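# Stow earphones in chest drawer and close it

## Task

Place the coiled earphones inside the small chest's open drawer, then push that drawer closed, with the chest still standing upright at the end.

## Robot and tools

Robot: two Franka FR3 seven-joint arms, left_arm and right_arm, each carrying a Robotiq 2F-140 parallel gripper whose fingers cannot fold. A wrist camera sits on each gripper; a fixed camera stand is behind the arms. Base roots in the scene frame: left_arm (-0.058, +0.407, +0.035) m, right_arm (-0.037, -0.309, +0.035) m, each turned very slightly about z.

Scene frame: origin at table-top height, halfway between the two nominal bases; +x points out over the table, +z up, +y toward left_arm. Arm names do not match image sides. Printed hand positions and orientations are in this frame and can be off by a few cm, more at long reach. A gripper's +z is the direction its fingers point; they open and close along its y axis. end_effector_position is the point between the closed pads; fingertips extend about 33 mm past it when the gap is 40 mm or less, only about 9 mm when wide open.

Row layout (shared by execute_actions and move): one flat list of 18 numbers covering both arms, always all 18 even if one arm is idle. First 9 are left_arm: dx, dy, dz, rx, ry, rz, gripper position, force_limit, speed; the next 9 are the same for right_arm. Each number lies in [-1, 1]. The six pose numbers are offsets, not poses: they measure from that arm's Hand target as it was when the action or move began, along scene-frame axes, with 1.0 = 0.6 m for dx/dy/dz and 1.0 = 180 degrees for rx/ry/rz (these three form one rotation vector, turning about the Hand target's position). All zeros re-requests the current Hand target. The three gripper numbers are absolute settings: position +1 = fully open (140 mm), about -0.8 = pads touching, -1 = close until blocked; force_limit from -1 (about 14 N) to +1 (about 58 N); speed from -1 (about 30 mm/s) to +1 (about 250 mm/s). Faster closing grips much harder. To leave a gripper unchanged, repeat the three numbers last sent for it; a 0 is itself a command.

execute_actions(actions, cameras): actions is a list of actions; each action is a table of up to 15 rows, one per 1/30 s step; a shorter table repeats its final row. Every row in an action counts from that action's starting Hand target, so repeating an offset across actions keeps moving. cameras lists names (cam_high, cam_left_wrist, cam_right_wrist, or "all"); an empty actions list returns the state and images.

move(target, speed, blend, blocking, cameras): target is one 18-number row or a list of up to 15 rows, all offsets from the same starting Hand targets (not chained). speed is path top speed in m/s, 0.002 to 2 (default 0.25), one value or one per target. blend is a corner-rounding radius in m (0 = stop at each). Paths are straight, do not avoid obstacles, end together and are capped at 10 s. blocking=false returns after about 0.5 s while the move continues. Result adds a move: line such as done, off_target, moving, held or fault, plus limits=paced (pose clipped) or limits=held (steps withheld).

wait(seconds 0-10) lets time pass holding commands. stop() brakes a running move. zoom_image(camera, region=[x0,y0,x1,y1] pixels, top-left origin, at most 504x504) enlarges the latest image; cam_high is 504x504, wrist cameras 672x504. clear_fault(arm) clears a reported torque or force fault. read_manual gives licence text only. finished_scene(scene) ends the scene irreversibly; do it only once the drawer is shut with the earphones inside.

Controller: each step clips the command to within 70 mm and 16 degrees of the measured pose; Hand target in results is the last clipped command and the base for the next offsets. A gripper may rest short of it; resend the gap as an offset. To stop pushing on something, command a target back past the gripper. Large wrist turns can swing the elbow.

Result lines: end_effector_position (m) and end_effector_quat_wxyz; Hand target; object_status 0 moving, 1 blocked while opening, 2 blocked while closing (a grip), 3 reached position or pads met; position_measured in counts (3 open, 75 about 100 mm, 139 about 60 mm, 200 about 20 mm, 230 pads met); joint torques, external torque estimates and flange force (gripper frame, includes held weight, noisy); MOTOR HOT warnings. To grip, send position -1 and confirm status 2; to tighten, raise force_limit and change position slightly (e.g. -1 to -0.98).

Faults: a torque fault at contact torque limits (35, 35, 32, 30, 12, 12, 12 N m, waist to wrist roll), a force fault at 40 N net outside force (held weight counts), joints passing their range, or joints overspeeding all stop the arm until clear_fault. Overheating brakes an arm for 30-60 s or more; avoid long holds with stretched arms or pushing at unreachable poses.

Avoid: dropping the earphones or releasing them while moving, anything leaving the table, tipping the chest, slamming the drawer, hitting fixed or heavy things, squeezing hard on a part still resting on a surface, and any contact or gripping between the two arms' grippers, housings or cameras, which can end the scene. Move gently near contact.

Each tool is called after ">>>" as name(argument=value, ...), one argument or row to a line, values as JSON.

## Session

>>> execute_actions(
  actions=[],
)

>>> zoom_image(
  camera="cam_high",
  region=[100, 100, 400, 400],
)

Scene clock: 0.00 s.
left_arm: end_effector_position=(+0.3906, +0.3534, +0.3040) position_measured=3 object_status=3 end_effector_quat_wxyz=(-0.104, +0.774, -0.462, -0.421) | right_arm: end_effector_position=(+0.5086, -0.3611, +0.2859) position_measured=3 object_status=3 end_effector_quat_wxyz=(+0.657, +0.632, +0.406, +0.058)
Joint positions: left_arm=[-0.32 0.467 -0.031 -1.437 0.367 1.075 -0.844] | right_arm=[0.274 0.011 0.155 -2.572 -1.668 1.783 -1.044]
Joint velocities: within noise
Joint torques (N m): no reading
External joint torques (N m): no reading
Flange force (N): no reading
Hand target: left_arm +0.3906, +0.3534, +0.3040; -0.104, +0.774, -0.462, -0.421 | right_arm +0.5086, -0.3611, +0.2859; +0.657, +0.632, +0.406, +0.058
Tool commands: left_gripper/position=+1.0 left_gripper/force_limit=+1.0 left_gripper/speed=+1.0 right_gripper/position=+1.0 right_gripper/force_limit=+1.0 right_gripper/speed=+1.0
camera_calibration:
cam_left_wrist: T_world_to_cam=[[-0.802398, -0.554172, 0.221475, 0.450136], [-0.0399313, 0.420134, 0.906583, -0.404157], [-0.595452, 0.718597, -0.359244, 0.229469], [0, 0, 0, 1]] pos_world=[0.481688, 0.254357, 0.349144]
cam_right_wrist: T_world_to_cam=[[0.437809, 0.169359, 0.882973, -0.403825], [-0.834551, -0.288768, 0.469187, 0.188577], [0.334436, -0.942301, 0.0149133, -0.371105], [0, 0, 0, 1]] pos_world=[0.458286, -0.226846, 0.273623]

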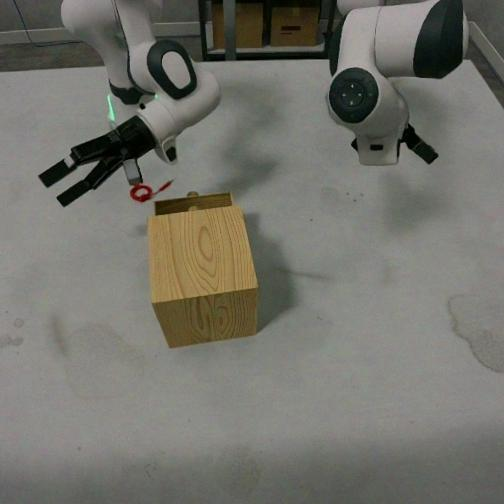

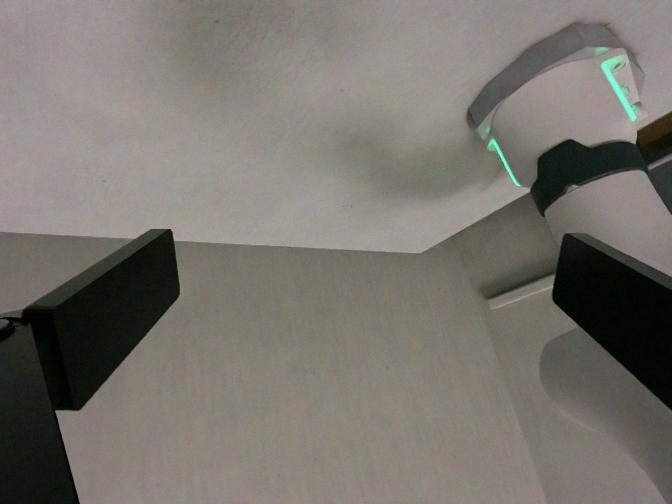

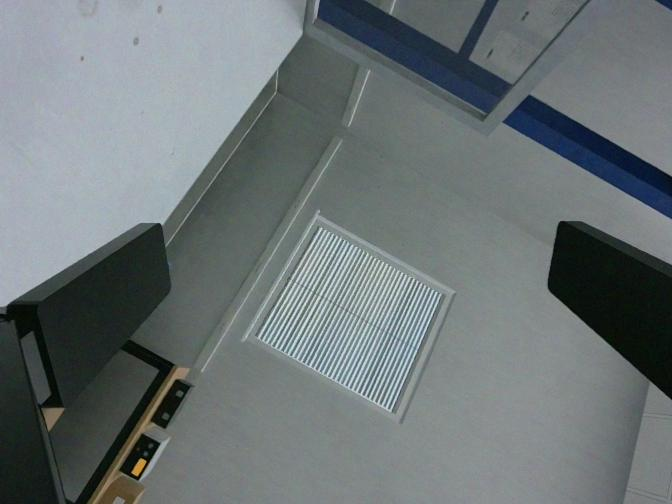

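Scaled by 1.680 from the camera's 504x504 image, which has a finer 720x720 frame.

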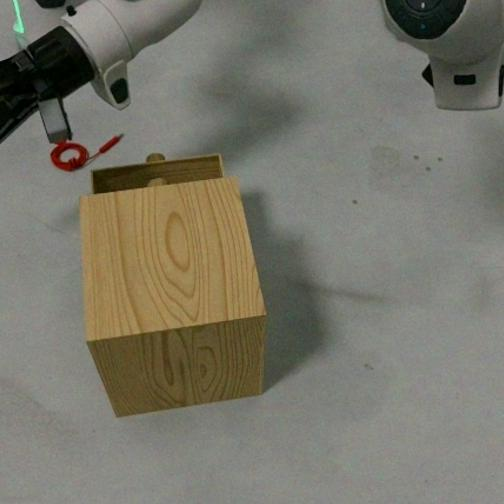

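>>> move(
  target=[0,0,0,0,0,0,1,1,1,-0.264,0.035,0.057,0.4785,0.0422,-0.2957,1,-0.5,0],
  speed=0.5,
  cameras=["cam_high","cam_right_wrist"],
)

>>> zoom_image(
  camera="cam_high",
  region=[110, 140, 270, 300],
)

Scene clock: 47.43 s.
left_arm: end_effector_position=(+0.3906, +0.3534, +0.3040) position_measured=3 object_status=3 end_effector_quat_wxyz=(-0.104, +0.774, -0.462, -0.421) | right_arm: end_effector_position=(+0.3517, -0.3409, +0.3202) position_measured=3 object_status=3 end_effector_quat_wxyz=(+0.001, +1.000, -0.004, +0.002)
Joint positions: left_arm=[-0.32 0.467 -0.031 -1.437 0.367 1.075 -0.844] | right_arm=[0.342 -0.578 -0.385 -2.42 -0.22 1.873 -1.447]
Joint velocities: left_arm=[within noise] | right_arm=[0.003 0.002 0 0 0 -0.003 -0.008]
Joint torques (N m): left_arm=[0.27 -42.37 1.26 23.12 1.74 -0.18 0.11] | right_arm=[1.27 -11.63 4.48 25.49 1.05 2.49 -0.46]
External joint torques (N m): left_arm=[0.28 2.93 0.74 0.64 -0.11 -0.03 0.11] | right_arm=[1.28 -0.43 -0.81 1.01 0.22 -0.19 -0.46]
Flange force (N): left_arm=[6.1 -8.3 -10.1] | right_arm=[2.9 1.1 -2.8]
Hand target: left_arm +0.3906, +0.3534, +0.3040; -0.104, +0.774, -0.462, -0.421 | right_arm +0.3502, -0.3401, +0.3201; +0.000, +1.000, +0.000, +0.000
Off the commanded pose: left_arm 0.000 m, 0 deg | right_arm 0.002 m, 1 deg.
move: done
camera_calibration:
cam_right_wrist: T_world_to_cam=[[-0.024516, -0.999575, -0.0157565, -0.316884], [-0.940923, 0.017747, 0.338156, 0.23123], [-0.337733, 0.0231158, -0.940958, 0.571471], [0, 0, 0, 1]] pos_world=[0.402806, -0.334063, 0.454545]
Images, in order (width x height): cam_high 504x504, cam_right_wrist 672x504.

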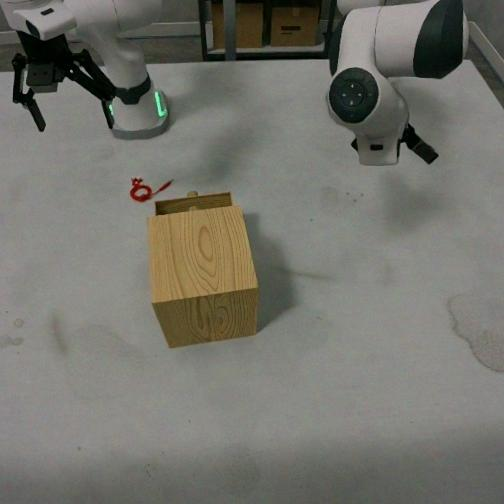

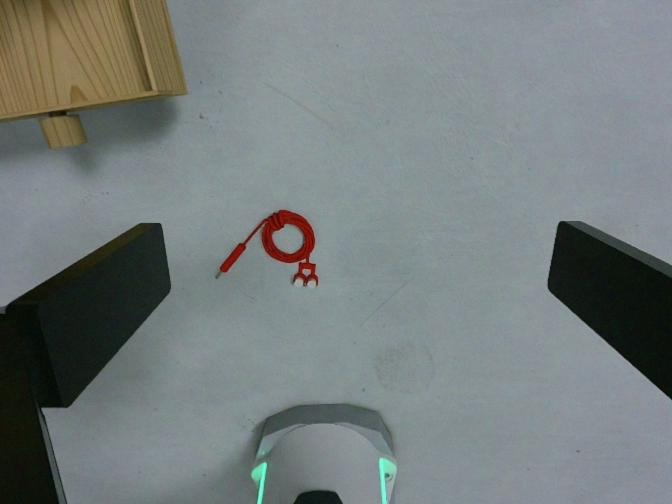

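Scaled by 3.150 from the camera's 504x504 image, which has a finer 720x720 frame.

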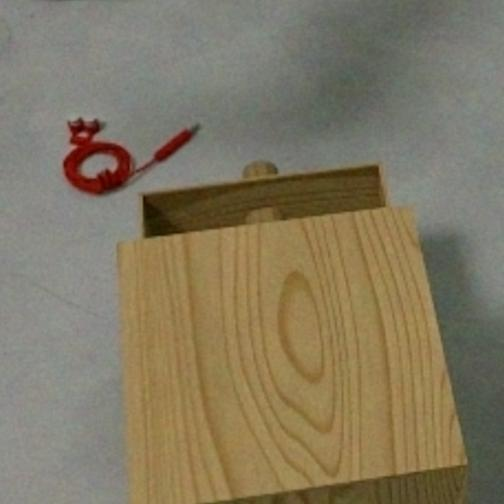

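>>> move(
  target=[
    [0,0,0,0,0,0,1,1,1,-0.07,0.04,-0.1,0,0,-0.5,-0.34,-0.5,0],
    [0,0,0,0,0,0,1,1,1,-0.147,0.077,-0.267,0,0,-0.99,-0.34,-0.5,0],
  ],
  speed=0.6,
  blend=0.03,
  cameras=["cam_high","cam_right_wrist"],
)

Scene clock: 68.73 s.
left_arm: end_effector_position=(+0.3906, +0.3534, +0.3040) position_measured=3 object_status=3 end_effector_quat_wxyz=(-0.104, +0.774, -0.462, -0.421) | right_arm: end_effector_position=(+0.2619, -0.2944, +0.1595) position_measured=172 object_status=3 end_effector_quat_wxyz=(+0.000, -0.020, +1.000, +0.000)
Joint positions: left_arm=[-0.32 0.467 -0.031 -1.437 0.367 1.075 -0.844] | right_arm=[-0.814 -0.985 0.913 -2.897 0.808 1.996 0.963]
Joint velocities: left_arm=[within noise] | right_arm=[-0.001 -0.001 0.001 0.001 -0.001 0 0.006]
Joint torques (N m): left_arm=[0.25 -42.38 1.24 23.13 1.74 -0.17 0.11] | right_arm=[-0.28 3.23 -12.96 19.7 1.01 2.28 0.18]
External joint torques (N m): left_arm=[0.14 2.91 0.62 0.66 -0.13 -0.02 0.11] | right_arm=[-0.3 -0.94 0.55 1.69 0.31 -0.21 0.18]
Flange force (N): left_arm=[6.2 -8.2 -10.2] | right_arm=[-2.9 2.3 -2.6]
Hand target: left_arm +0.3906, +0.3534, +0.3040; -0.104, +0.774, -0.462, -0.421 | right_arm +0.2620, -0.2939, +0.1599; +0.000, -0.016, +1.000, +0.000
Off the commanded pose: left_arm 0.000 m, 0 deg | right_arm 0.001 m, 1 deg.
move: done; limits=paced
camera_calibration:
cam_right_wrist: T_world_to_cam=[[-0.0247979, 0.999506, -0.0192858, 0.314044], [0.939672, 0.0298887, 0.340768, -0.289056], [0.341176, -0.00967196, -0.93995, 0.201272], [0, 0, 0, 1]] pos_world=[0.210736, -0.303303, 0.293743]
Images, in order (width x height): cam_high 504x504, cam_right_wrist 672x504.

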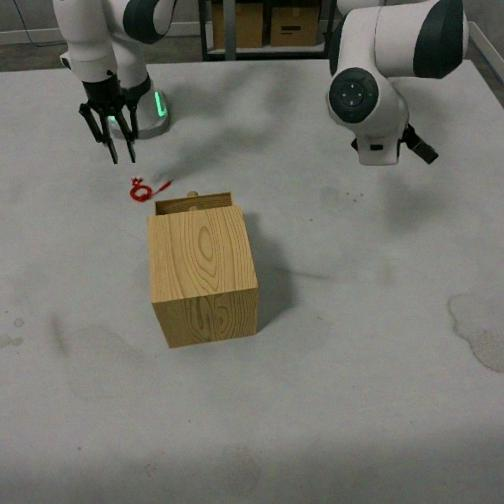

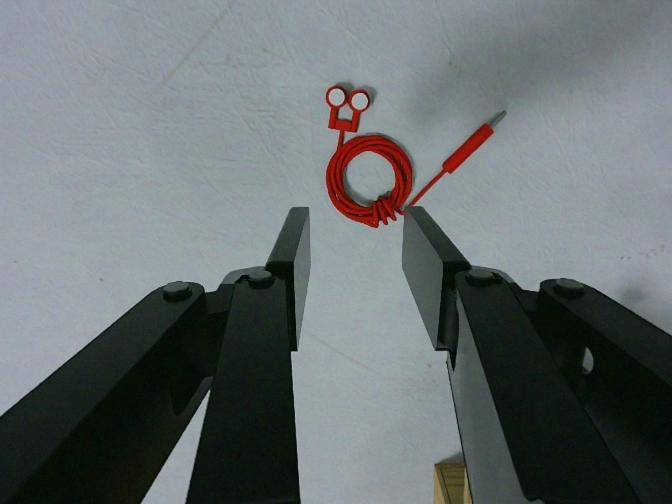

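>>> move(
  target=[
    [0,0,0,0,0,0,1,1,1,-0.0075,-0.016,-0.16,0,0,0,-0.34,-0.5,0],
  ],
  speed=0.3,
  cameras=["cam_right_wrist"],
)

Scene clock: 77.83 s.
left_arm: end_effector_position=(+0.3906, +0.3534, +0.3040) position_measured=3 object_status=3 end_effector_quat_wxyz=(-0.104, +0.774, -0.462, -0.421) | right_arm: end_effector_position=(+0.2564, -0.3036, +0.0639) position_measured=172 object_status=3 end_effector_quat_wxyz=(-0.002, -0.012, +1.000, +0.000)
Joint positions: left_arm=[-0.32 0.467 -0.031 -1.437 0.367 1.075 -0.844] | right_arm=[-0.953 -0.72 1.231 -2.968 1.058 2.348 0.862]
Joint velocities: left_arm=[within noise] | right_arm=[0.001 0.001 -0.001 0.001 0.001 0.003 -0.005]
Joint torques (N m): left_arm=[0.25 -42.37 1.25 23.1 1.76 -0.18 0.08] | right_arm=[-0.21 3.34 -11.28 14.88 0.78 2.72 -0.29]
External joint torques (N m): left_arm=[0.21 2.95 0.69 0.63 -0.1 -0.03 0.08] | right_arm=[-0.22 0.34 0.42 1.46 0.23 0.21 -0.29]
Flange force (N): left_arm=[6.2 -8.2 -10.1] | right_arm=[-7.2 -1.3 6.1]
Hand target: left_arm +0.3906, +0.3534, +0.3040; -0.104, +0.774, -0.462, -0.421 | right_arm +0.2575, -0.3035, +0.0639; +0.000, -0.016, +1.000, +0.000
Off the commanded pose: left_arm 0.000 m, 0 deg | right_arm 0.001 m, 0 deg.
move: done
camera_calibration:
cam_right_wrist: T_world_to_cam=[[-0.008618, 0.999778, -0.0192079, 0.317121], [0.940864, 0.0146129, 0.338468, -0.255853], [0.338674, -0.0151551, -0.940782, 0.112196], [0, 0, 0, 1]] pos_world=[0.205458, -0.311612, 0.198242]
Images, in order (width x height): cam_right_wrist 672x504.

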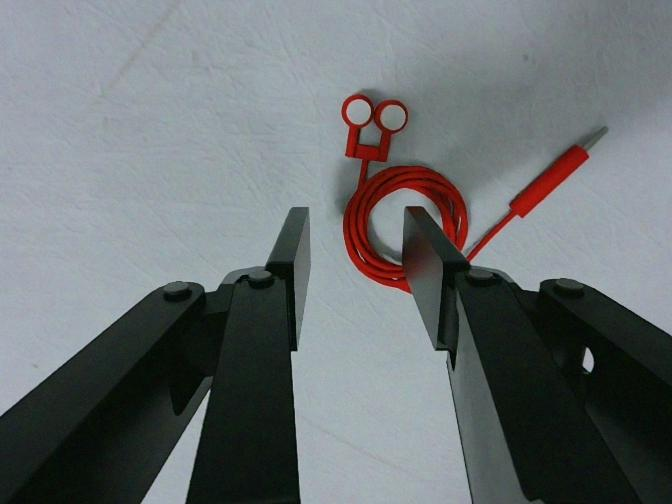

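>>> move(
  target=[
    [0,0,0,0,0,0,1,1,1,0,0.001,-0.0425,0,0,0,-0.34,-0.5,0],
    [0,0,0,0,0,0,1,1,1,0,0.001,-0.0475,0,0,0,-0.34,-0.5,0],
  ],
  speed=[0.08,0.03],
  cameras=["cam_right_wrist"],
)

>>> zoom_image(
  camera="cam_right_wrist",
  region=[260, 180, 480, 345],
)

Scene clock: 86.87 s.
left_arm: end_effector_position=(+0.3906, +0.3534, +0.3040) position_measured=3 object_status=3 end_effector_quat_wxyz=(-0.104, +0.774, -0.462, -0.421) | right_arm: end_effector_position=(+0.2563, -0.3030, +0.0354) position_measured=172 object_status=3 end_effector_quat_wxyz=(-0.002, -0.013, +1.000, +0.000)
Joint positions: left_arm=[-0.32 0.467 -0.031 -1.437 0.367 1.075 -0.844] | right_arm=[-1.07 -0.6 1.386 -2.957 1.137 2.483 0.814]
Joint velocities: left_arm=[within noise] | right_arm=[0.002 0.001 0 0 0 0.004 -0.004]
Joint torques (N m): left_arm=[0.27 -42.33 1.28 23.09 1.73 -0.18 0.07] | right_arm=[-0.27 3.88 -10.04 13.24 0.7 2.8 -0.47]
External joint torques (N m): left_arm=[0.22 2.77 0.71 0.74 -0.11 -0.02 0.07] | right_arm=[-0.26 0.41 0.6 1.43 0.23 0.3 -0.47]
Flange force (N): left_arm=[6.0 -8.1 -10.3] | right_arm=[0.0 0.0 0.0]
Hand target: left_arm +0.3906, +0.3534, +0.3040; -0.104, +0.774, -0.462, -0.421 | right_arm +0.2575, -0.3029, +0.0354; +0.000, -0.016, +1.000, +0.000
Off the commanded pose: left_arm 0.000 m, 0 deg | right_arm 0.001 m, 0 deg.
move: done
camera_calibration:
cam_right_wrist: T_world_to_cam=[[-0.00951132, 0.999772, -0.0190948, 0.316238], [0.940957, 0.0154106, 0.338176, -0.245969], [0.338393, -0.0147509, -0.940889, 0.0856874], [0, 0, 0, 1]] pos_world=[0.205458, -0.311111, 0.169842]
Images, in order (width x height): cam_right_wrist 672x504.

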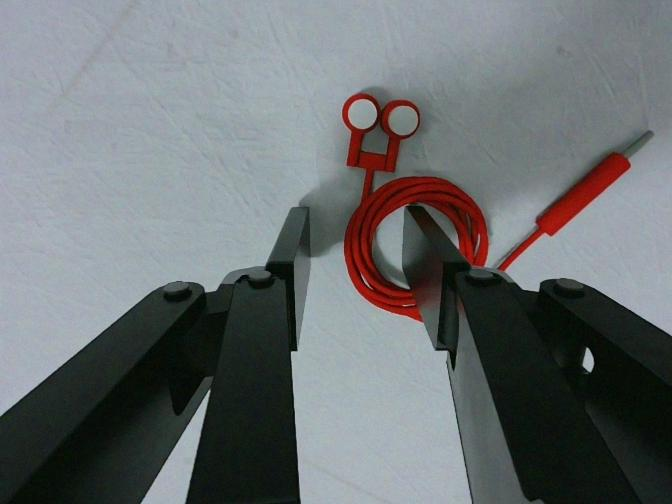

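Scaled by 2.291 from the camera's 672x504 image, which has a finer 960x720 frame.

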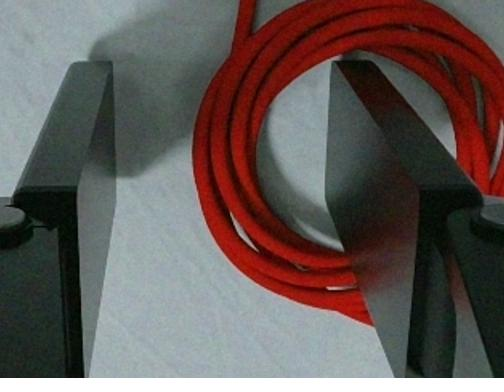

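>>> move(
  target=[
    [0,0,0,0,0,0,1,1,1,0,0,-0.004,0,0,0,-0.34,-0.5,0],
  ],
  speed=0.03,
  cameras=["cam_right_wrist"],
)

>>> zoom_image(
  camera="cam_right_wrist",
  region=[260, 180, 480, 345],
)

Scene clock: 92.60 s.
left_arm: end_effector_position=(+0.3906, +0.3534, +0.3040) position_measured=3 object_status=3 end_effector_quat_wxyz=(-0.104, +0.774, -0.462, -0.421) | right_arm: end_effector_position=(+0.2563, -0.3030, +0.0330) position_measured=172 object_status=3 end_effector_quat_wxyz=(-0.002, -0.013, +1.000, +0.000)
Joint positions: left_arm=[-0.32 0.467 -0.031 -1.437 0.367 1.075 -0.844] | right_arm=[-1.083 -0.588 1.401 -2.955 1.143 2.496 0.809]
Joint velocities: left_arm=[within noise] | right_arm=[-0.003 0 0.001 -0.001 0 0.004 -0.003]
Joint torques (N m): left_arm=[0.23 -42.33 1.27 23.1 1.75 -0.17 0.09] | right_arm=[-0.17 3.95 -9.97 13.11 0.71 2.7 -0.34]
External joint torques (N m): left_arm=[0.2 2.88 0.71 0.68 -0.1 -0.02 0.09] | right_arm=[-0.21 0.44 0.48 1.39 0.26 0.19 -0.34]
Flange force (N): left_arm=[6.1 -8.3 -10.2] | right_arm=[0.0 0.0 0.0]
Hand target: left_arm +0.3906, +0.3534, +0.3040; -0.104, +0.774, -0.462, -0.421 | right_arm +0.2575, -0.3029, +0.0330; +0.000, -0.016, +1.000, +0.000
Off the commanded pose: left_arm 0.000 m, 0 deg | right_arm 0.001 m, 0 deg.
move: done
camera_calibration:
cam_right_wrist: T_world_to_cam=[[-0.0101767, 0.999767, -0.019012, 0.316411], [0.940945, 0.0160089, 0.33818, -0.244933], [0.338405, -0.0144477, -0.940889, 0.0834259], [0, 0, 0, 1]] pos_world=[0.205457, -0.311211, 0.167342]
Images, in order (width x height): cam_right_wrist 672x504.

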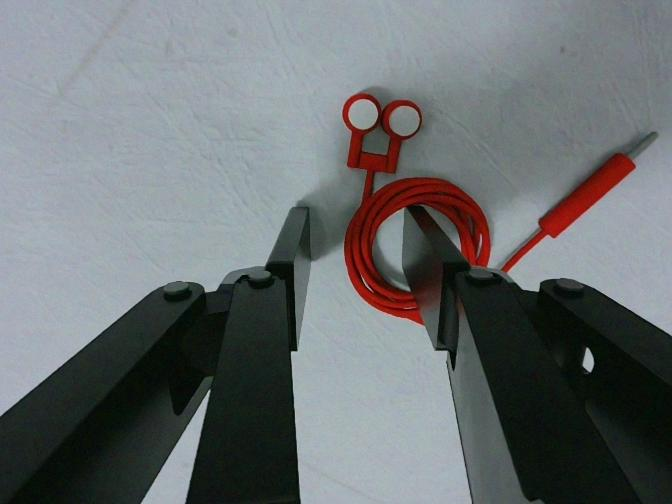

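Scaled by 2.291 from the camera's 672x504 image, which has a finer 960x720 frame.

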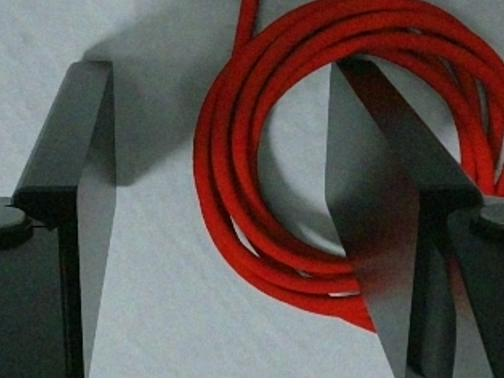

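>>> move(
  target=[
    [0,0,0,0,0,0,1,1,1,0,0,-0.003,0,0,0,-0.34,-0.5,0],
    [0,0,0,0,0,0,1,1,1,0,0,-0.003,0,0,0,-1,-0.5,-1],
  ],
  speed=0.03,
  cameras=["cam_right_wrist"],
)

Scene clock: 99.00 s.
left_arm: end_effector_position=(+0.3906, +0.3534, +0.3040) position_measured=3 object_status=3 end_effector_quat_wxyz=(-0.104, +0.774, -0.462, -0.421) | right_arm: end_effector_position=(+0.2581, -0.3048, +0.0318) position_measured=223 object_status=0 end_effector_quat_wxyz=(+0.001, -0.013, +1.000, -0.002)
Joint positions: left_arm=[-0.32 0.467 -0.031 -1.437 0.367 1.075 -0.844] | right_arm=[-1.094 -0.578 1.411 -2.954 1.147 2.514 0.806]
Joint torques (N m): left_arm=[0.24 -42.37 1.29 23.13 1.75 -0.18 0.1] | right_arm=[0.84 4.84 -10.02 13.12 0.61 2.07 -0.38]
External joint torques (N m): left_arm=[-0.05 3.06 0.54 0.6 -0.13 -0.02 0.1] | right_arm=[0.74 1.32 0.26 1.46 0.16 -0.44 -0.38]
Flange force (N): left_arm=[6.6 -8.1 -10.4] | right_arm=[0.0 0.0 0.0]
Hand target: left_arm +0.3906, +0.3534, +0.3040; -0.104, +0.774, -0.462, -0.421 | right_arm +0.2575, -0.3029, +0.0312; +0.000, -0.016, +1.000, +0.000
Off the commanded pose: left_arm 0.000 m, 0 deg | right_arm 0.002 m, 0 deg.
move: done
camera_calibration:
cam_right_wrist: T_world_to_cam=[[-0.008933, 0.999693, -0.0231208, 0.31789], [0.939077, 0.0163316, 0.343319, -0.245742], [0.343591, -0.0186453, -0.938934, 0.0790498], [0, 0, 0, 1]] pos_world=[0.206449, -0.312305, 0.16594]
Images, in order (width x height): cam_right_wrist 672x504.

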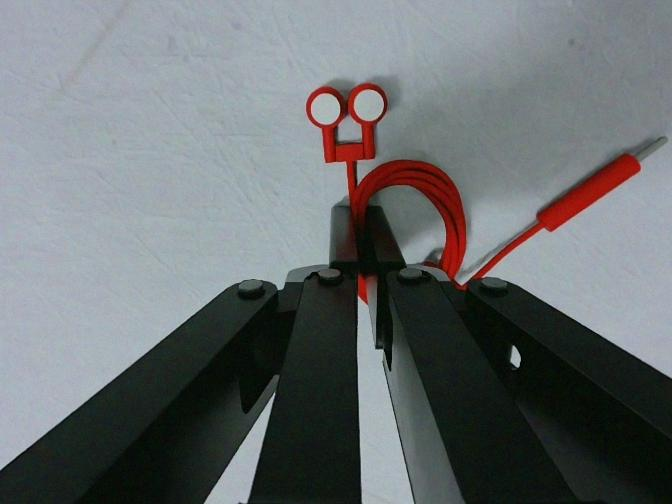

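>>> move(
  target=[
    [0,0,0,0,0,0,1,1,1,0.05,0.04,0.43,0,0,0,-1,-0.5,-1],
  ],
  speed=0.2,
  cameras=["cam_high","cam_right_wrist"],
)

>>> zoom_image(
  camera="cam_high",
  region=[110, 140, 270, 300],
)

Scene clock: 105.83 s.
left_arm: end_effector_position=(+0.3906, +0.3534, +0.3040) position_measured=3 object_status=3 end_effector_quat_wxyz=(-0.104, +0.774, -0.462, -0.421) | right_arm: end_effector_position=(+0.2883, -0.2787, +0.2887) position_measured=223 object_status=2 end_effector_quat_wxyz=(+0.001, -0.020, +1.000, +0.001)
Joint positions: left_arm=[-0.32 0.467 -0.031 -1.437 0.367 1.075 -0.844] | right_arm=[-0.855 -1.008 0.711 -2.605 0.593 1.702 1.054]
Joint velocities: left_arm=[within noise] | right_arm=[0 0.001 0 0.001 0.001 -0.004 0.005]
Joint torques (N m): left_arm=[0.27 -42.36 1.26 23.13 1.75 -0.17 0.09] | right_arm=[-0.4 3.67 -14.23 22.52 0.65 2.24 0.07]
External joint torques (N m): left_arm=[0.31 2.98 0.76 0.63 -0.1 -0.02 0.09] | right_arm=[-0.4 -0.96 0.39 1.85 -0.13 -0.24 0.07]
Flange force (N): left_arm=[6.2 -8.5 -10.2] | right_arm=[-2.2 1.6 -4.4]
Hand target: left_arm +0.3906, +0.3534, +0.3040; -0.104, +0.774, -0.462, -0.421 | right_arm +0.2875, -0.2789, +0.2892; +0.000, -0.016, +1.000, +0.000
Off the commanded pose: left_arm 0.000 m, 0 deg | right_arm 0.001 m, 1 deg.
move: done
camera_calibration:
cam_right_wrist: T_world_to_cam=[[-0.0235919, 0.999588, -0.0163675, 0.300199], [0.93901, 0.0277747, 0.342766, -0.359393], [0.343079, -0.00728279, -0.939278, 0.313694], [0, 0, 0, 1]] pos_world=[0.236934, -0.287808, 0.422747]
Images, in order (width x height): cam_high 504x504, cam_right_wrist 672x504.

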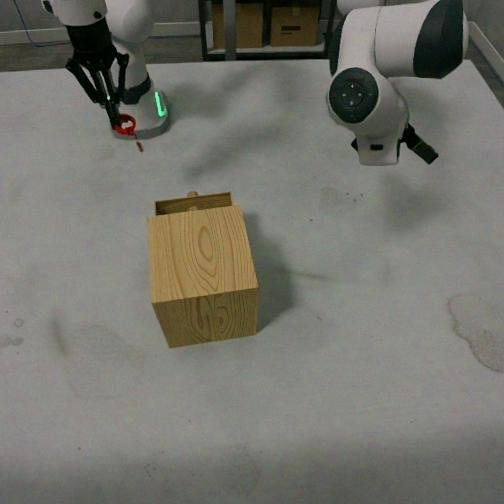

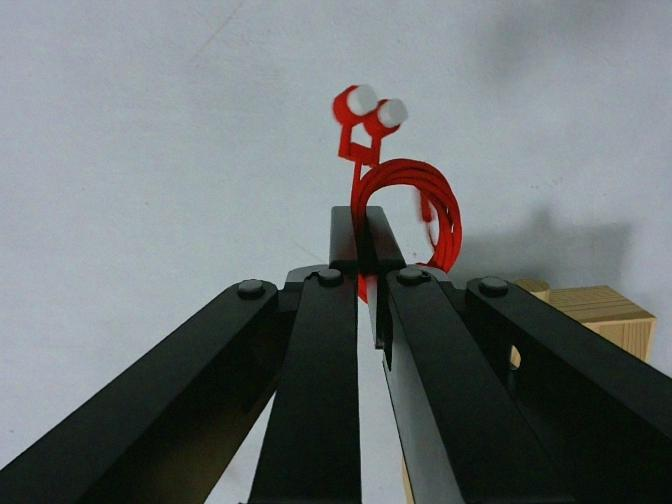

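Scaled by 3.150 from the camera's 504x504 image, which has a finer 720x720 frame.

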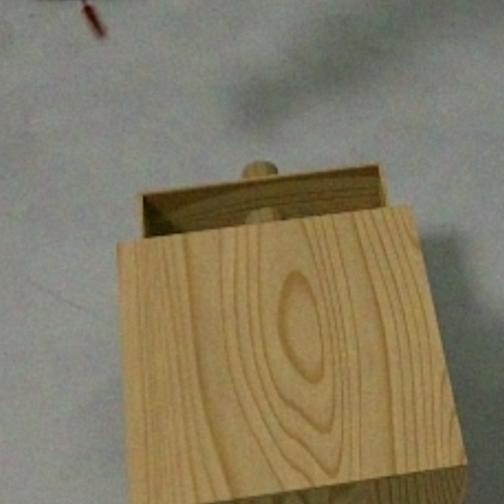

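>>> move(
  target=[
    [0,0,0,0,0,0,1,1,1,0.25,0.2,0.07,0,0,0.028,-1,-0.5,-1],
  ],
  speed=0.2,
  cameras=["cam_high","cam_right_wrist"],
)

>>> zoom_image(
  camera="cam_high",
  region=[110, 140, 270, 300],
)

Scene clock: 118.20 s.
left_arm: end_effector_position=(+0.3906, +0.3534, +0.3040) position_measured=3 object_status=3 end_effector_quat_wxyz=(-0.104, +0.774, -0.462, -0.421) | right_arm: end_effector_position=(+0.4380, -0.1596, +0.3312) position_measured=223 object_status=2 end_effector_quat_wxyz=(+0.000, -0.064, +0.998, +0.000)
Joint positions: left_arm=[-0.32 0.467 -0.031 -1.437 0.367 1.075 -0.844] | right_arm=[-1.184 -0.689 1.157 -2.05 0.628 1.701 1.254]
Joint velocities: left_arm=[within noise] | right_arm=[0.001 -0.001 0.001 -0.002 0 -0.001 0.007]
Joint torques (N m): left_arm=[0.25 -42.34 1.26 23.12 1.75 -0.17 0.1] | right_arm=[-0.36 8.02 -18.13 22.01 1.12 2.3 0.02]
External joint torques (N m): left_arm=[0.22 2.87 0.71 0.7 -0.1 -0.02 0.1] | right_arm=[-0.31 -1.22 0.78 1.87 0.34 -0.18 0.02]
Flange force (N): left_arm=[6.1 -8.3 -10.3] | right_arm=[-6.7 2.6 -2.8]
Hand target: left_arm +0.3906, +0.3534, +0.3040; -0.104, +0.774, -0.462, -0.421 | right_arm +0.4375, -0.1589, +0.3312; +0.000, -0.060, +0.998, +0.000
Off the commanded pose: left_arm 0.000 m, 0 deg | right_arm 0.001 m, 1 deg.
move: done
camera_calibration:
cam_right_wrist: T_world_to_cam=[[-0.111664, 0.993572, -0.0186189, 0.223799], [0.932954, 0.111268, 0.342369, -0.501721], [0.34224, 0.0208598, -0.939381, 0.308079], [0, 0, 0, 1]] pos_world=[0.387636, -0.172962, 0.465345]
Images, in order (width x height): cam_high 504x504, cam_right_wrist 672x504.

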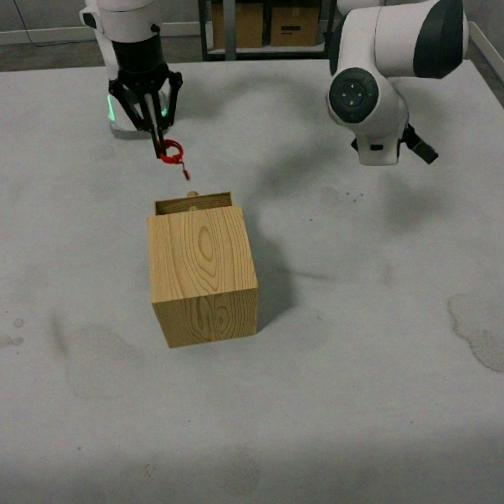

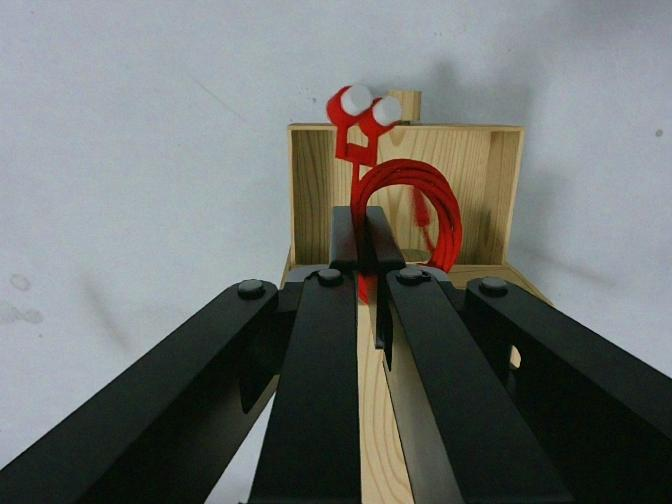

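Scaled by 3.150 from the camera's 504x504 image, which has a finer 720x720 frame.

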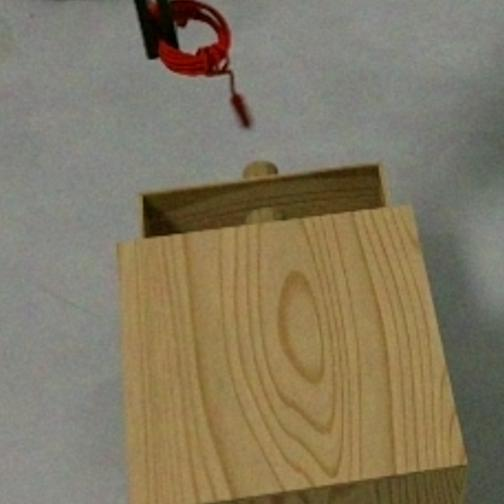

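>>> move(
  target=[
    [0,0,0,0,0,0,1,1,1,0.009,0.0315,0,0,0,0.028,-1,-0.5,-1],
    [0,0,0,0,0,0,1,1,1,0.009,0.0315,-0.27,0,0,0.028,-1,-0.5,-1],
  ],
  speed=0.13,
  blend=0.01,
  cameras=["cam_high","cam_right_wrist"],
)

>>> zoom_image(
  camera="cam_high",
  region=[110, 140, 270, 300],
)

Scene clock: 137.87 s.
left_arm: end_effector_position=(+0.3906, +0.3534, +0.3040) position_measured=3 object_status=3 end_effector_quat_wxyz=(-0.104, +0.774, -0.462, -0.421) | right_arm: end_effector_position=(+0.4417, -0.1402, +0.1691) position_measured=223 object_status=2 end_effector_quat_wxyz=(-0.002, -0.100, +0.995, -0.001)
Joint positions: left_arm=[-0.32 0.467 -0.031 -1.437 0.367 1.075 -0.844] | right_arm=[-1.318 -0.669 1.523 -2.258 0.776 2.062 1.159]
Joint velocities: left_arm=[within noise] | right_arm=[-0.002 -0.001 0 0 0.001 0.005 -0.005]
Joint torques (N m): left_arm=[0.26 -42.39 1.27 23.11 1.75 -0.17 0.09] | right_arm=[-0.27 14.3 -18.26 19.73 0.88 2.76 -0.39]
External joint torques (N m): left_arm=[0.29 3.22 0.75 0.5 -0.11 -0.02 0.09] | right_arm=[-0.29 -0.13 0.82 1.34 0.19 0.29 -0.39]
Flange force (N): left_arm=[6.5 -8.6 -10.0] | right_arm=[-8.3 0.0 2.8]
Hand target: left_arm +0.3906, +0.3534, +0.3040; -0.104, +0.774, -0.462, -0.421 | right_arm +0.4429, -0.1400, +0.1692; +0.000, -0.104, +0.995, +0.000
Off the commanded pose: left_arm 0.000 m, 0 deg | right_arm 0.001 m, 0 deg.
move: done
camera_calibration:
cam_right_wrist: T_world_to_cam=[[-0.183824, 0.982743, -0.0206291, 0.232635], [0.92389, 0.179905, 0.33773, -0.43741], [0.335613, 0.043024, -0.941017, 0.160373], [0, 0, 0, 1]] pos_world=[0.39306, -0.156828, 0.30344]
Images, in order (width x height): cam_high 504x504, cam_right_wrist 672x504.

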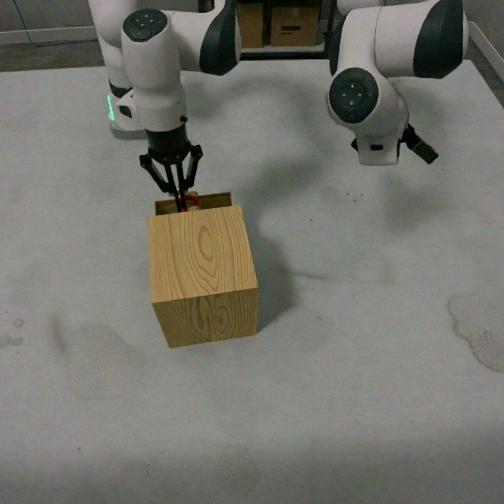

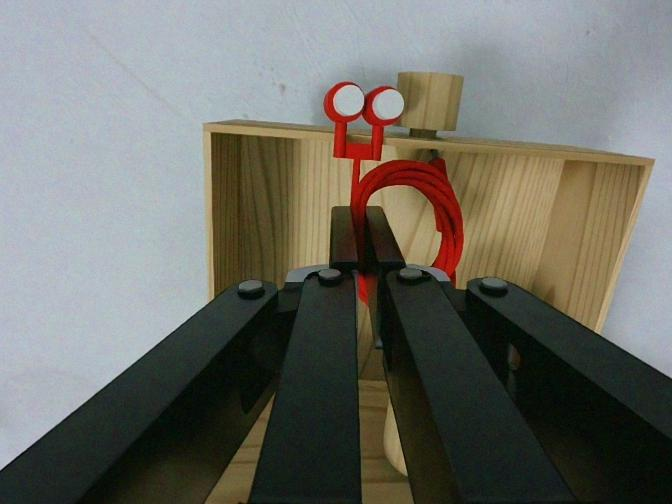

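Scaled by 3.150 from the camera's 504x504 image, which has a finer 720x720 frame.

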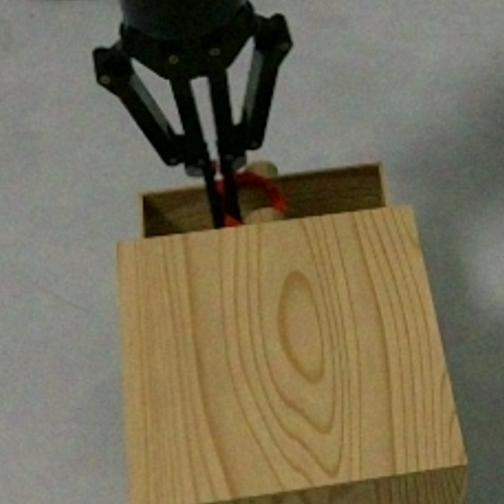

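>>> move(
  target=[
    [0,0,0,0,0,0,1,1,1,0,0,0.1,0,0,0,-1,-0.5,-1],
    [0,0,0,0,0,0,1,1,1,0.015,-0.047,0.1,0,0,-0.289,-1,-0.5,-1],
  ],
  speed=0.2,
  blend=0.01,
  cameras=["cam_high","cam_right_wrist"],
)

>>> zoom_image(
  camera="cam_high",
  region=[110, 140, 270, 300],
)

Scene clock: 184.77 s.
left_arm: end_effector_position=(+0.3906, +0.3534, +0.3040) position_measured=3 object_status=3 end_effector_quat_wxyz=(-0.104, +0.774, -0.462, -0.421) | right_arm: end_effector_position=(+0.4519, -0.1684, +0.2290) position_measured=223 object_status=2 end_effector_quat_wxyz=(+0.000, +0.339, +0.941, +0.000)
Joint positions: left_arm=[-0.32 0.467 -0.031 -1.437 0.367 1.075 -0.844] | right_arm=[-1.393 -0.975 1.343 -2.162 0.955 1.729 1.863]
Joint velocities: left_arm=[within noise] | right_arm=[-0.002 -0.001 0.001 -0.001 0 -0.001 0.005]
Joint torques (N m): left_arm=[0.22 -42.34 1.26 23.11 1.75 -0.18 0.08] | right_arm=[-0.25 17.49 -25.5 16.36 1.14 2.28 0.02]
External joint torques (N m): left_arm=[0.19 2.78 0.7 0.74 -0.09 -0.03 0.08] | right_arm=[-0.33 -1.15 -0.03 1.55 0.29 -0.17 0.02]
Flange force (N): left_arm=[6.0 -8.2 -10.3] | right_arm=[-2.7 4.7 -1.4]
Hand target: left_arm +0.3906, +0.3534, +0.3040; -0.104, +0.774, -0.462, -0.421 | right_arm +0.4519, -0.1682, +0.2292; +0.000, +0.343, +0.939, +0.000
Off the commanded pose: left_arm 0.000 m, 0 deg | right_arm 0.000 m, 1 deg.
move: done
camera_calibration:
cam_right_wrist: T_world_to_cam=[[0.649701, 0.759962, -0.0186004, -0.151178], [0.718373, -0.605775, 0.342018, -0.502495], [0.248653, -0.235572, -0.939509, 0.206591], [0, 0, 0, 1]] pos_world=[0.40783, -0.140842, 0.363144]
Images, in order (width x height): cam_high 504x504, cam_right_wrist 672x504.

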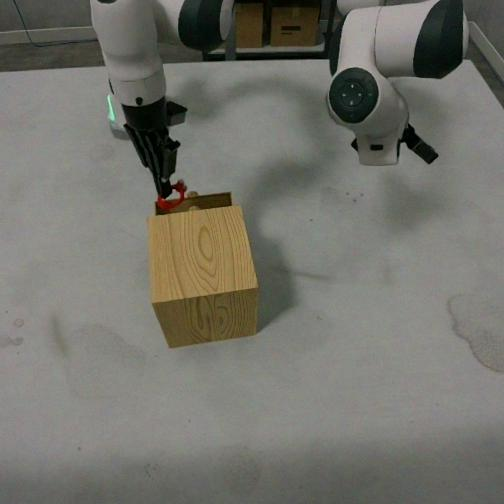

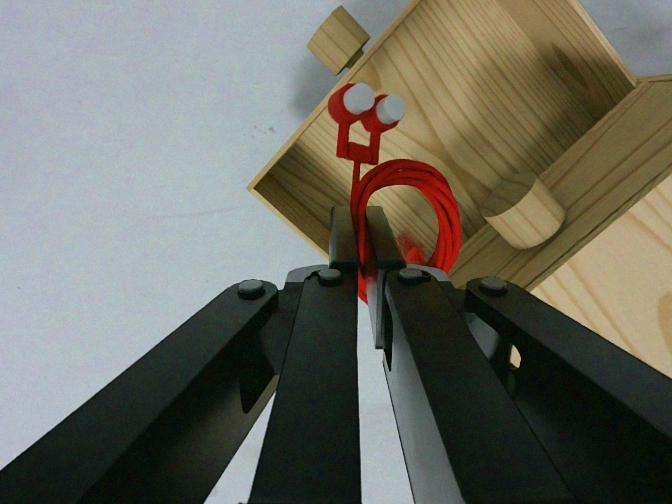

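Scaled by 3.150 from the camera's 504x504 image, which has a finer 720x720 frame.

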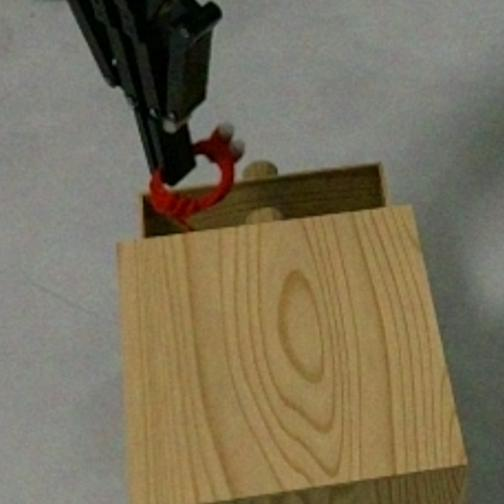

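>>> move(
  target=[
    [0,0,0,0,0,0,1,1,1,0.022,0.0,0,0,0,0,-1,-0.5,-1],
    [0,0,0,0,0,0,1,1,1,0.022,0,-0.155,0,0,0,-1,-0.5,-1],
  ],
  speed=0.12,
  blend=0.005,
  cameras=["cam_high","cam_right_wrist"],
)

>>> zoom_image(
  camera="cam_high",
  region=[110, 140, 270, 300],
)

Scene clock: 200.37 s.
left_arm: end_effector_position=(+0.3906, +0.3534, +0.3040) position_measured=3 object_status=3 end_effector_quat_wxyz=(-0.104, +0.774, -0.462, -0.421) | right_arm: end_effector_position=(+0.4639, -0.1675, +0.1363) position_measured=223 object_status=2 end_effector_quat_wxyz=(-0.002, +0.346, +0.938, +0.000)
Joint positions: left_arm=[-0.32 0.467 -0.031 -1.437 0.367 1.075 -0.844] | right_arm=[-1.49 -1.012 1.558 -2.203 1.096 1.877 1.832]
Joint velocities: left_arm=[within noise] | right_arm=[0 0 0.001 0.002 0 0.004 -0.005]
Joint torques (N m): left_arm=[0.22 -42.39 1.26 23.13 1.75 -0.17 0.09] | right_arm=[-0.28 21.32 -25.71 13.75 1.12 2.71 -0.61]
External joint torques (N m): left_arm=[0.17 2.81 0.69 0.69 -0.1 -0.03 0.08] | right_arm=[-0.33 -0.72 0.73 1.22 0.31 0.27 -0.61]
Flange force (N): left_arm=[6.0 -8.1 -10.2] | right_arm=[-4.6 4.0 2.9]
Hand target: left_arm +0.3906, +0.3534, +0.3040; -0.104, +0.774, -0.462, -0.421 | right_arm +0.4651, -0.1682, +0.1362; +0.000, +0.343, +0.939, +0.000
Off the commanded pose: left_arm 0.000 m, 0 deg | right_arm 0.001 m, 0 deg.
move: done
camera_calibration:
cam_right_wrist: T_world_to_cam=[[0.661237, 0.74989, -0.0207536, -0.168087], [0.710418, -0.617065, 0.338433, -0.476526], [0.240981, -0.238528, -0.940762, 0.120069], [0, 0, 0, 1]] pos_world=[0.420744, -0.139361, 0.27074]
Images, in order (width x height): cam_high 504x504, cam_right_wrist 672x504.

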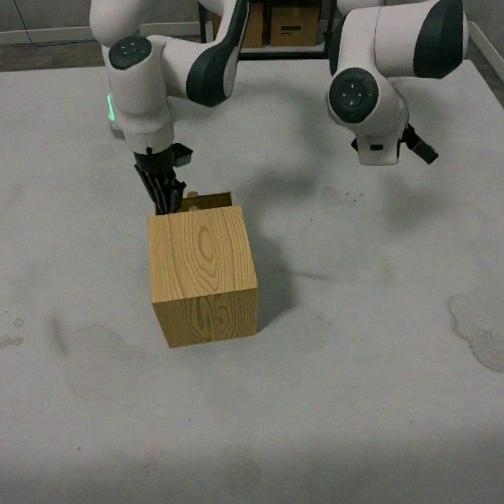

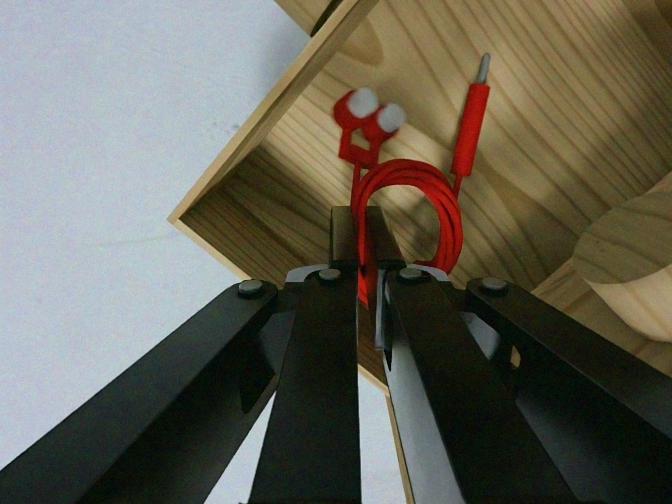

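Scaled by 3.150 from the camera's 504x504 image, which has a finer 720x720 frame.

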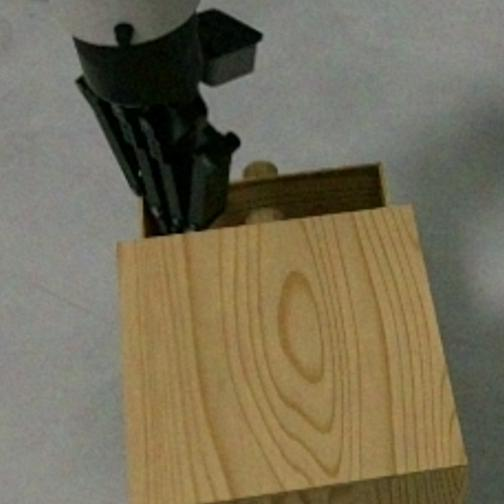

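>>> move(
  target=[
    [0,0,0,0,0,0,1,1,1,0,0,-0.04,0,0,0,-1,-0.5,-1],
  ],
  speed=0.06,
  cameras=["cam_right_wrist"],
)

Scene clock: 206.20 s.
left_arm: end_effector_position=(+0.3906, +0.3534, +0.3040) position_measured=3 object_status=3 end_effector_quat_wxyz=(-0.104, +0.774, -0.462, -0.421) | right_arm: end_effector_position=(+0.4640, -0.1671, +0.1125) position_measured=223 object_status=2 end_effector_quat_wxyz=(-0.002, +0.345, +0.938, +0.000)
Joint positions: left_arm=[-0.32 0.467 -0.031 -1.437 0.367 1.075 -0.844] | right_arm=[-1.511 -1.019 1.614 -2.214 1.134 1.918 1.818]
Joint velocities: left_arm=[within noise] | right_arm=[-0.001 0.001 0 -0.001 0.001 0.003 -0.003]
Joint torques (N m): left_arm=[0.22 -42.37 1.29 23.11 1.73 -0.16 0.09] | right_arm=[-0.28 22.08 -25.71 12.87 1.13 2.64 -0.33]
External joint torques (N m): left_arm=[0.2 2.77 0.74 0.76 -0.11 0 0.09] | right_arm=[-0.3 -0.76 0.81 0.92 0.33 0.19 -0.33]
Flange force (N): left_arm=[6.0 -8.2 -10.3] | right_arm=[-3.7 3.7 3.3]
Hand target: left_arm +0.3906, +0.3534, +0.3040; -0.104, +0.774, -0.462, -0.421 | right_arm +0.4651, -0.1682, +0.1122; +0.000, +0.343, +0.939, +0.000
Off the commanded pose: left_arm 0.000 m, 0 deg | right_arm 0.002 m, 0 deg.
move: done
camera_calibration:
cam_right_wrist: T_world_to_cam=[[0.660408, 0.750643, -0.0199214, -0.168623], [0.711011, -0.616567, 0.338095, -0.468454], [0.241506, -0.237445, -0.940901, 0.0976911], [0, 0, 0, 1]] pos_world=[0.420843, -0.139061, 0.246941]
Images, in order (width x height): cam_right_wrist 672x504.

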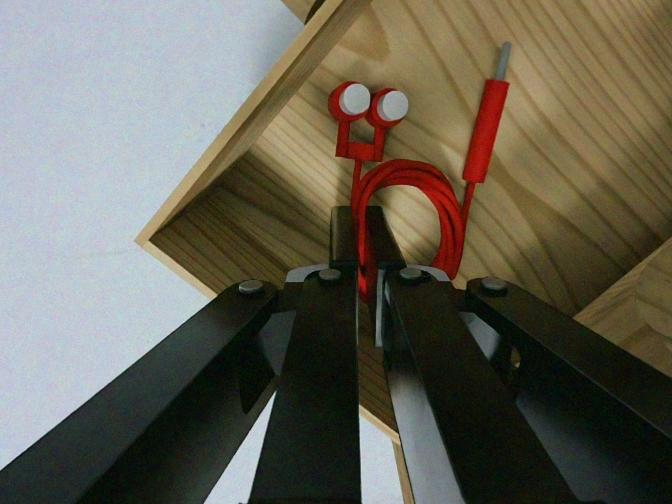

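>>> move(
  target=[
    [0,0,0,0,0,0,1,1,1,0,0,-0.022,0,0,0,-1,-0.5,-1],
  ],
  speed=0.05,
  cameras=["cam_right_wrist"],
)

Scene clock: 210.57 s.
left_arm: end_effector_position=(+0.3906, +0.3534, +0.3040) position_measured=3 object_status=3 end_effector_quat_wxyz=(-0.104, +0.774, -0.462, -0.421) | right_arm: end_effector_position=(+0.4653, -0.1676, +0.1021) position_measured=223 object_status=2 end_effector_quat_wxyz=(-0.001, +0.346, +0.938, +0.001)
Joint positions: left_arm=[-0.32 0.467 -0.031 -1.437 0.367 1.075 -0.844] | right_arm=[-1.523 -1.021 1.64 -2.217 1.151 1.94 1.811]
Joint velocities: left_arm=[within noise] | right_arm=[0 0 0 -0.001 -0.001 0.004 -0.003]
Joint torques (N m): left_arm=[0.25 -42.36 1.27 23.09 1.75 -0.17 0.07] | right_arm=[-0.88 21.37 -21.91 11.9 1.64 2.93 -0.4]
External joint torques (N m): left_arm=[0.2 2.86 0.7 0.65 -0.11 -0.02 0.07] | right_arm=[-0.89 -1.81 4.58 0.2 0.84 0.48 -0.4]
Flange force (N): left_arm=[6.1 -8.1 -10.0] | right_arm=[-7.6 7.0 15.0]
Hand target: left_arm +0.3906, +0.3534, +0.3040; -0.104, +0.774, -0.462, -0.421 | right_arm +0.4651, -0.1682, +0.0990; +0.000, +0.343, +0.939, +0.000
Off the commanded pose: left_arm 0.000 m, 0 deg | right_arm 0.003 m, 0 deg.
move: done
camera_calibration:
cam_right_wrist: T_world_to_cam=[[0.660565, 0.750566, -0.0174441, -0.169637], [0.709873, -0.616849, 0.339967, -0.46588], [0.244408, -0.236953, -0.940276, 0.0860595], [0, 0, 0, 1]] pos_world=[0.421738, -0.139662, 0.236344]
Images, in order (width x height): cam_right_wrist 672x504.

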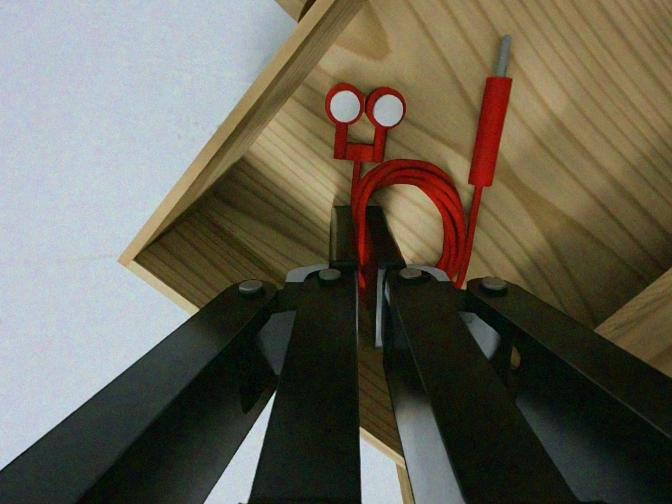

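>>> move(
  target=[
    [0,0,0,0,0,0,1,1,1,0,0,0.008,0,0,0,-0.48,-0.5,-0.7],
    [0,0,0,0,0,0,1,1,1,0,0,0.1,0,0,0,-0.48,-0.5,-0.7],
    [0,0,0,0,0,0,1,1,1,0,0,0.38,0,0,0,-0.48,-0.5,-0.7],
  ],
  speed=[0.05,0.08,0.2],
  blend=[0,0.01,0],
  cameras=["cam_high","cam_right_wrist"],
)

Scene clock: 220.97 s.
left_arm: end_effector_position=(+0.3906, +0.3534, +0.3040) position_measured=3 object_status=3 end_effector_quat_wxyz=(-0.104, +0.774, -0.462, -0.421) | right_arm: end_effector_position=(+0.4659, -0.1675, +0.3268) position_measured=190 object_status=3 end_effector_quat_wxyz=(+0.001, +0.339, +0.941, +0.001)
Joint positions: left_arm=[-0.32 0.467 -0.031 -1.437 0.367 1.075 -0.844] | right_arm=[-1.435 -0.898 1.23 -1.957 0.831 1.565 1.924]
Joint velocities: left_arm=[within noise] | right_arm=[0 0.002 0 0 -0.001 -0.005 0.004]
Joint torques (N m): left_arm=[0.24 -42.35 1.27 23.15 1.74 -0.17 0.08] | right_arm=[-0.23 17.72 -24.14 17.93 0.72 2.42 -0.02]
External joint torques (N m): left_arm=[0.04 2.81 0.59 0.77 -0.12 -0.01 0.08] | right_arm=[-0.34 -0.78 -0.04 1.64 -0.16 -0.04 -0.02]
Flange force (N): left_arm=[6.2 -8.1 -10.6] | right_arm=[-3.2 4.7 -3.2]
Hand target: left_arm +0.3906, +0.3534, +0.3040; -0.104, +0.774, -0.462, -0.421 | right_arm +0.4651, -0.1682, +0.3270; +0.000, +0.343, +0.939, +0.000
Off the commanded pose: left_arm 0.000 m, 0 deg | right_arm 0.001 m, 1 deg.
move: done
camera_calibration:
cam_right_wrist: T_world_to_cam=[[0.64992, 0.759849, -0.0153027, -0.160415], [0.717415, -0.60673, 0.342337, -0.545239], [0.25084, -0.23347, -0.939453, 0.294584], [0, 0, 0, 1]] pos_world=[0.421526, -0.140146, 0.460948]
Images, in order (width x height): cam_high 504x504, cam_right_wrist 672x504.

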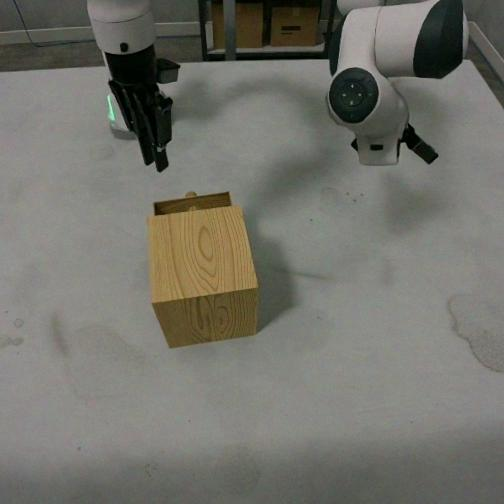

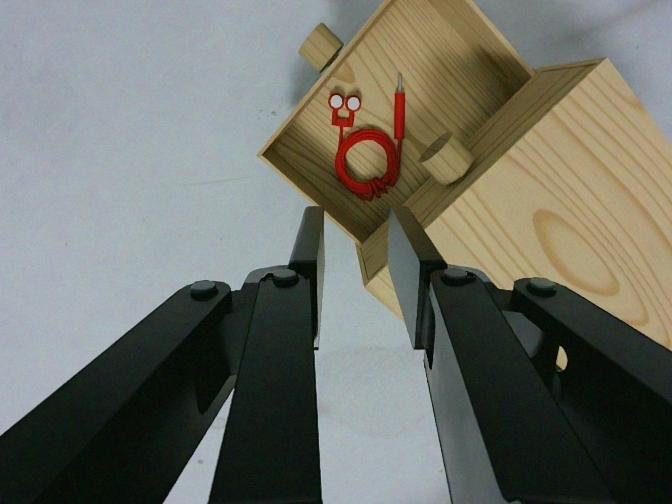

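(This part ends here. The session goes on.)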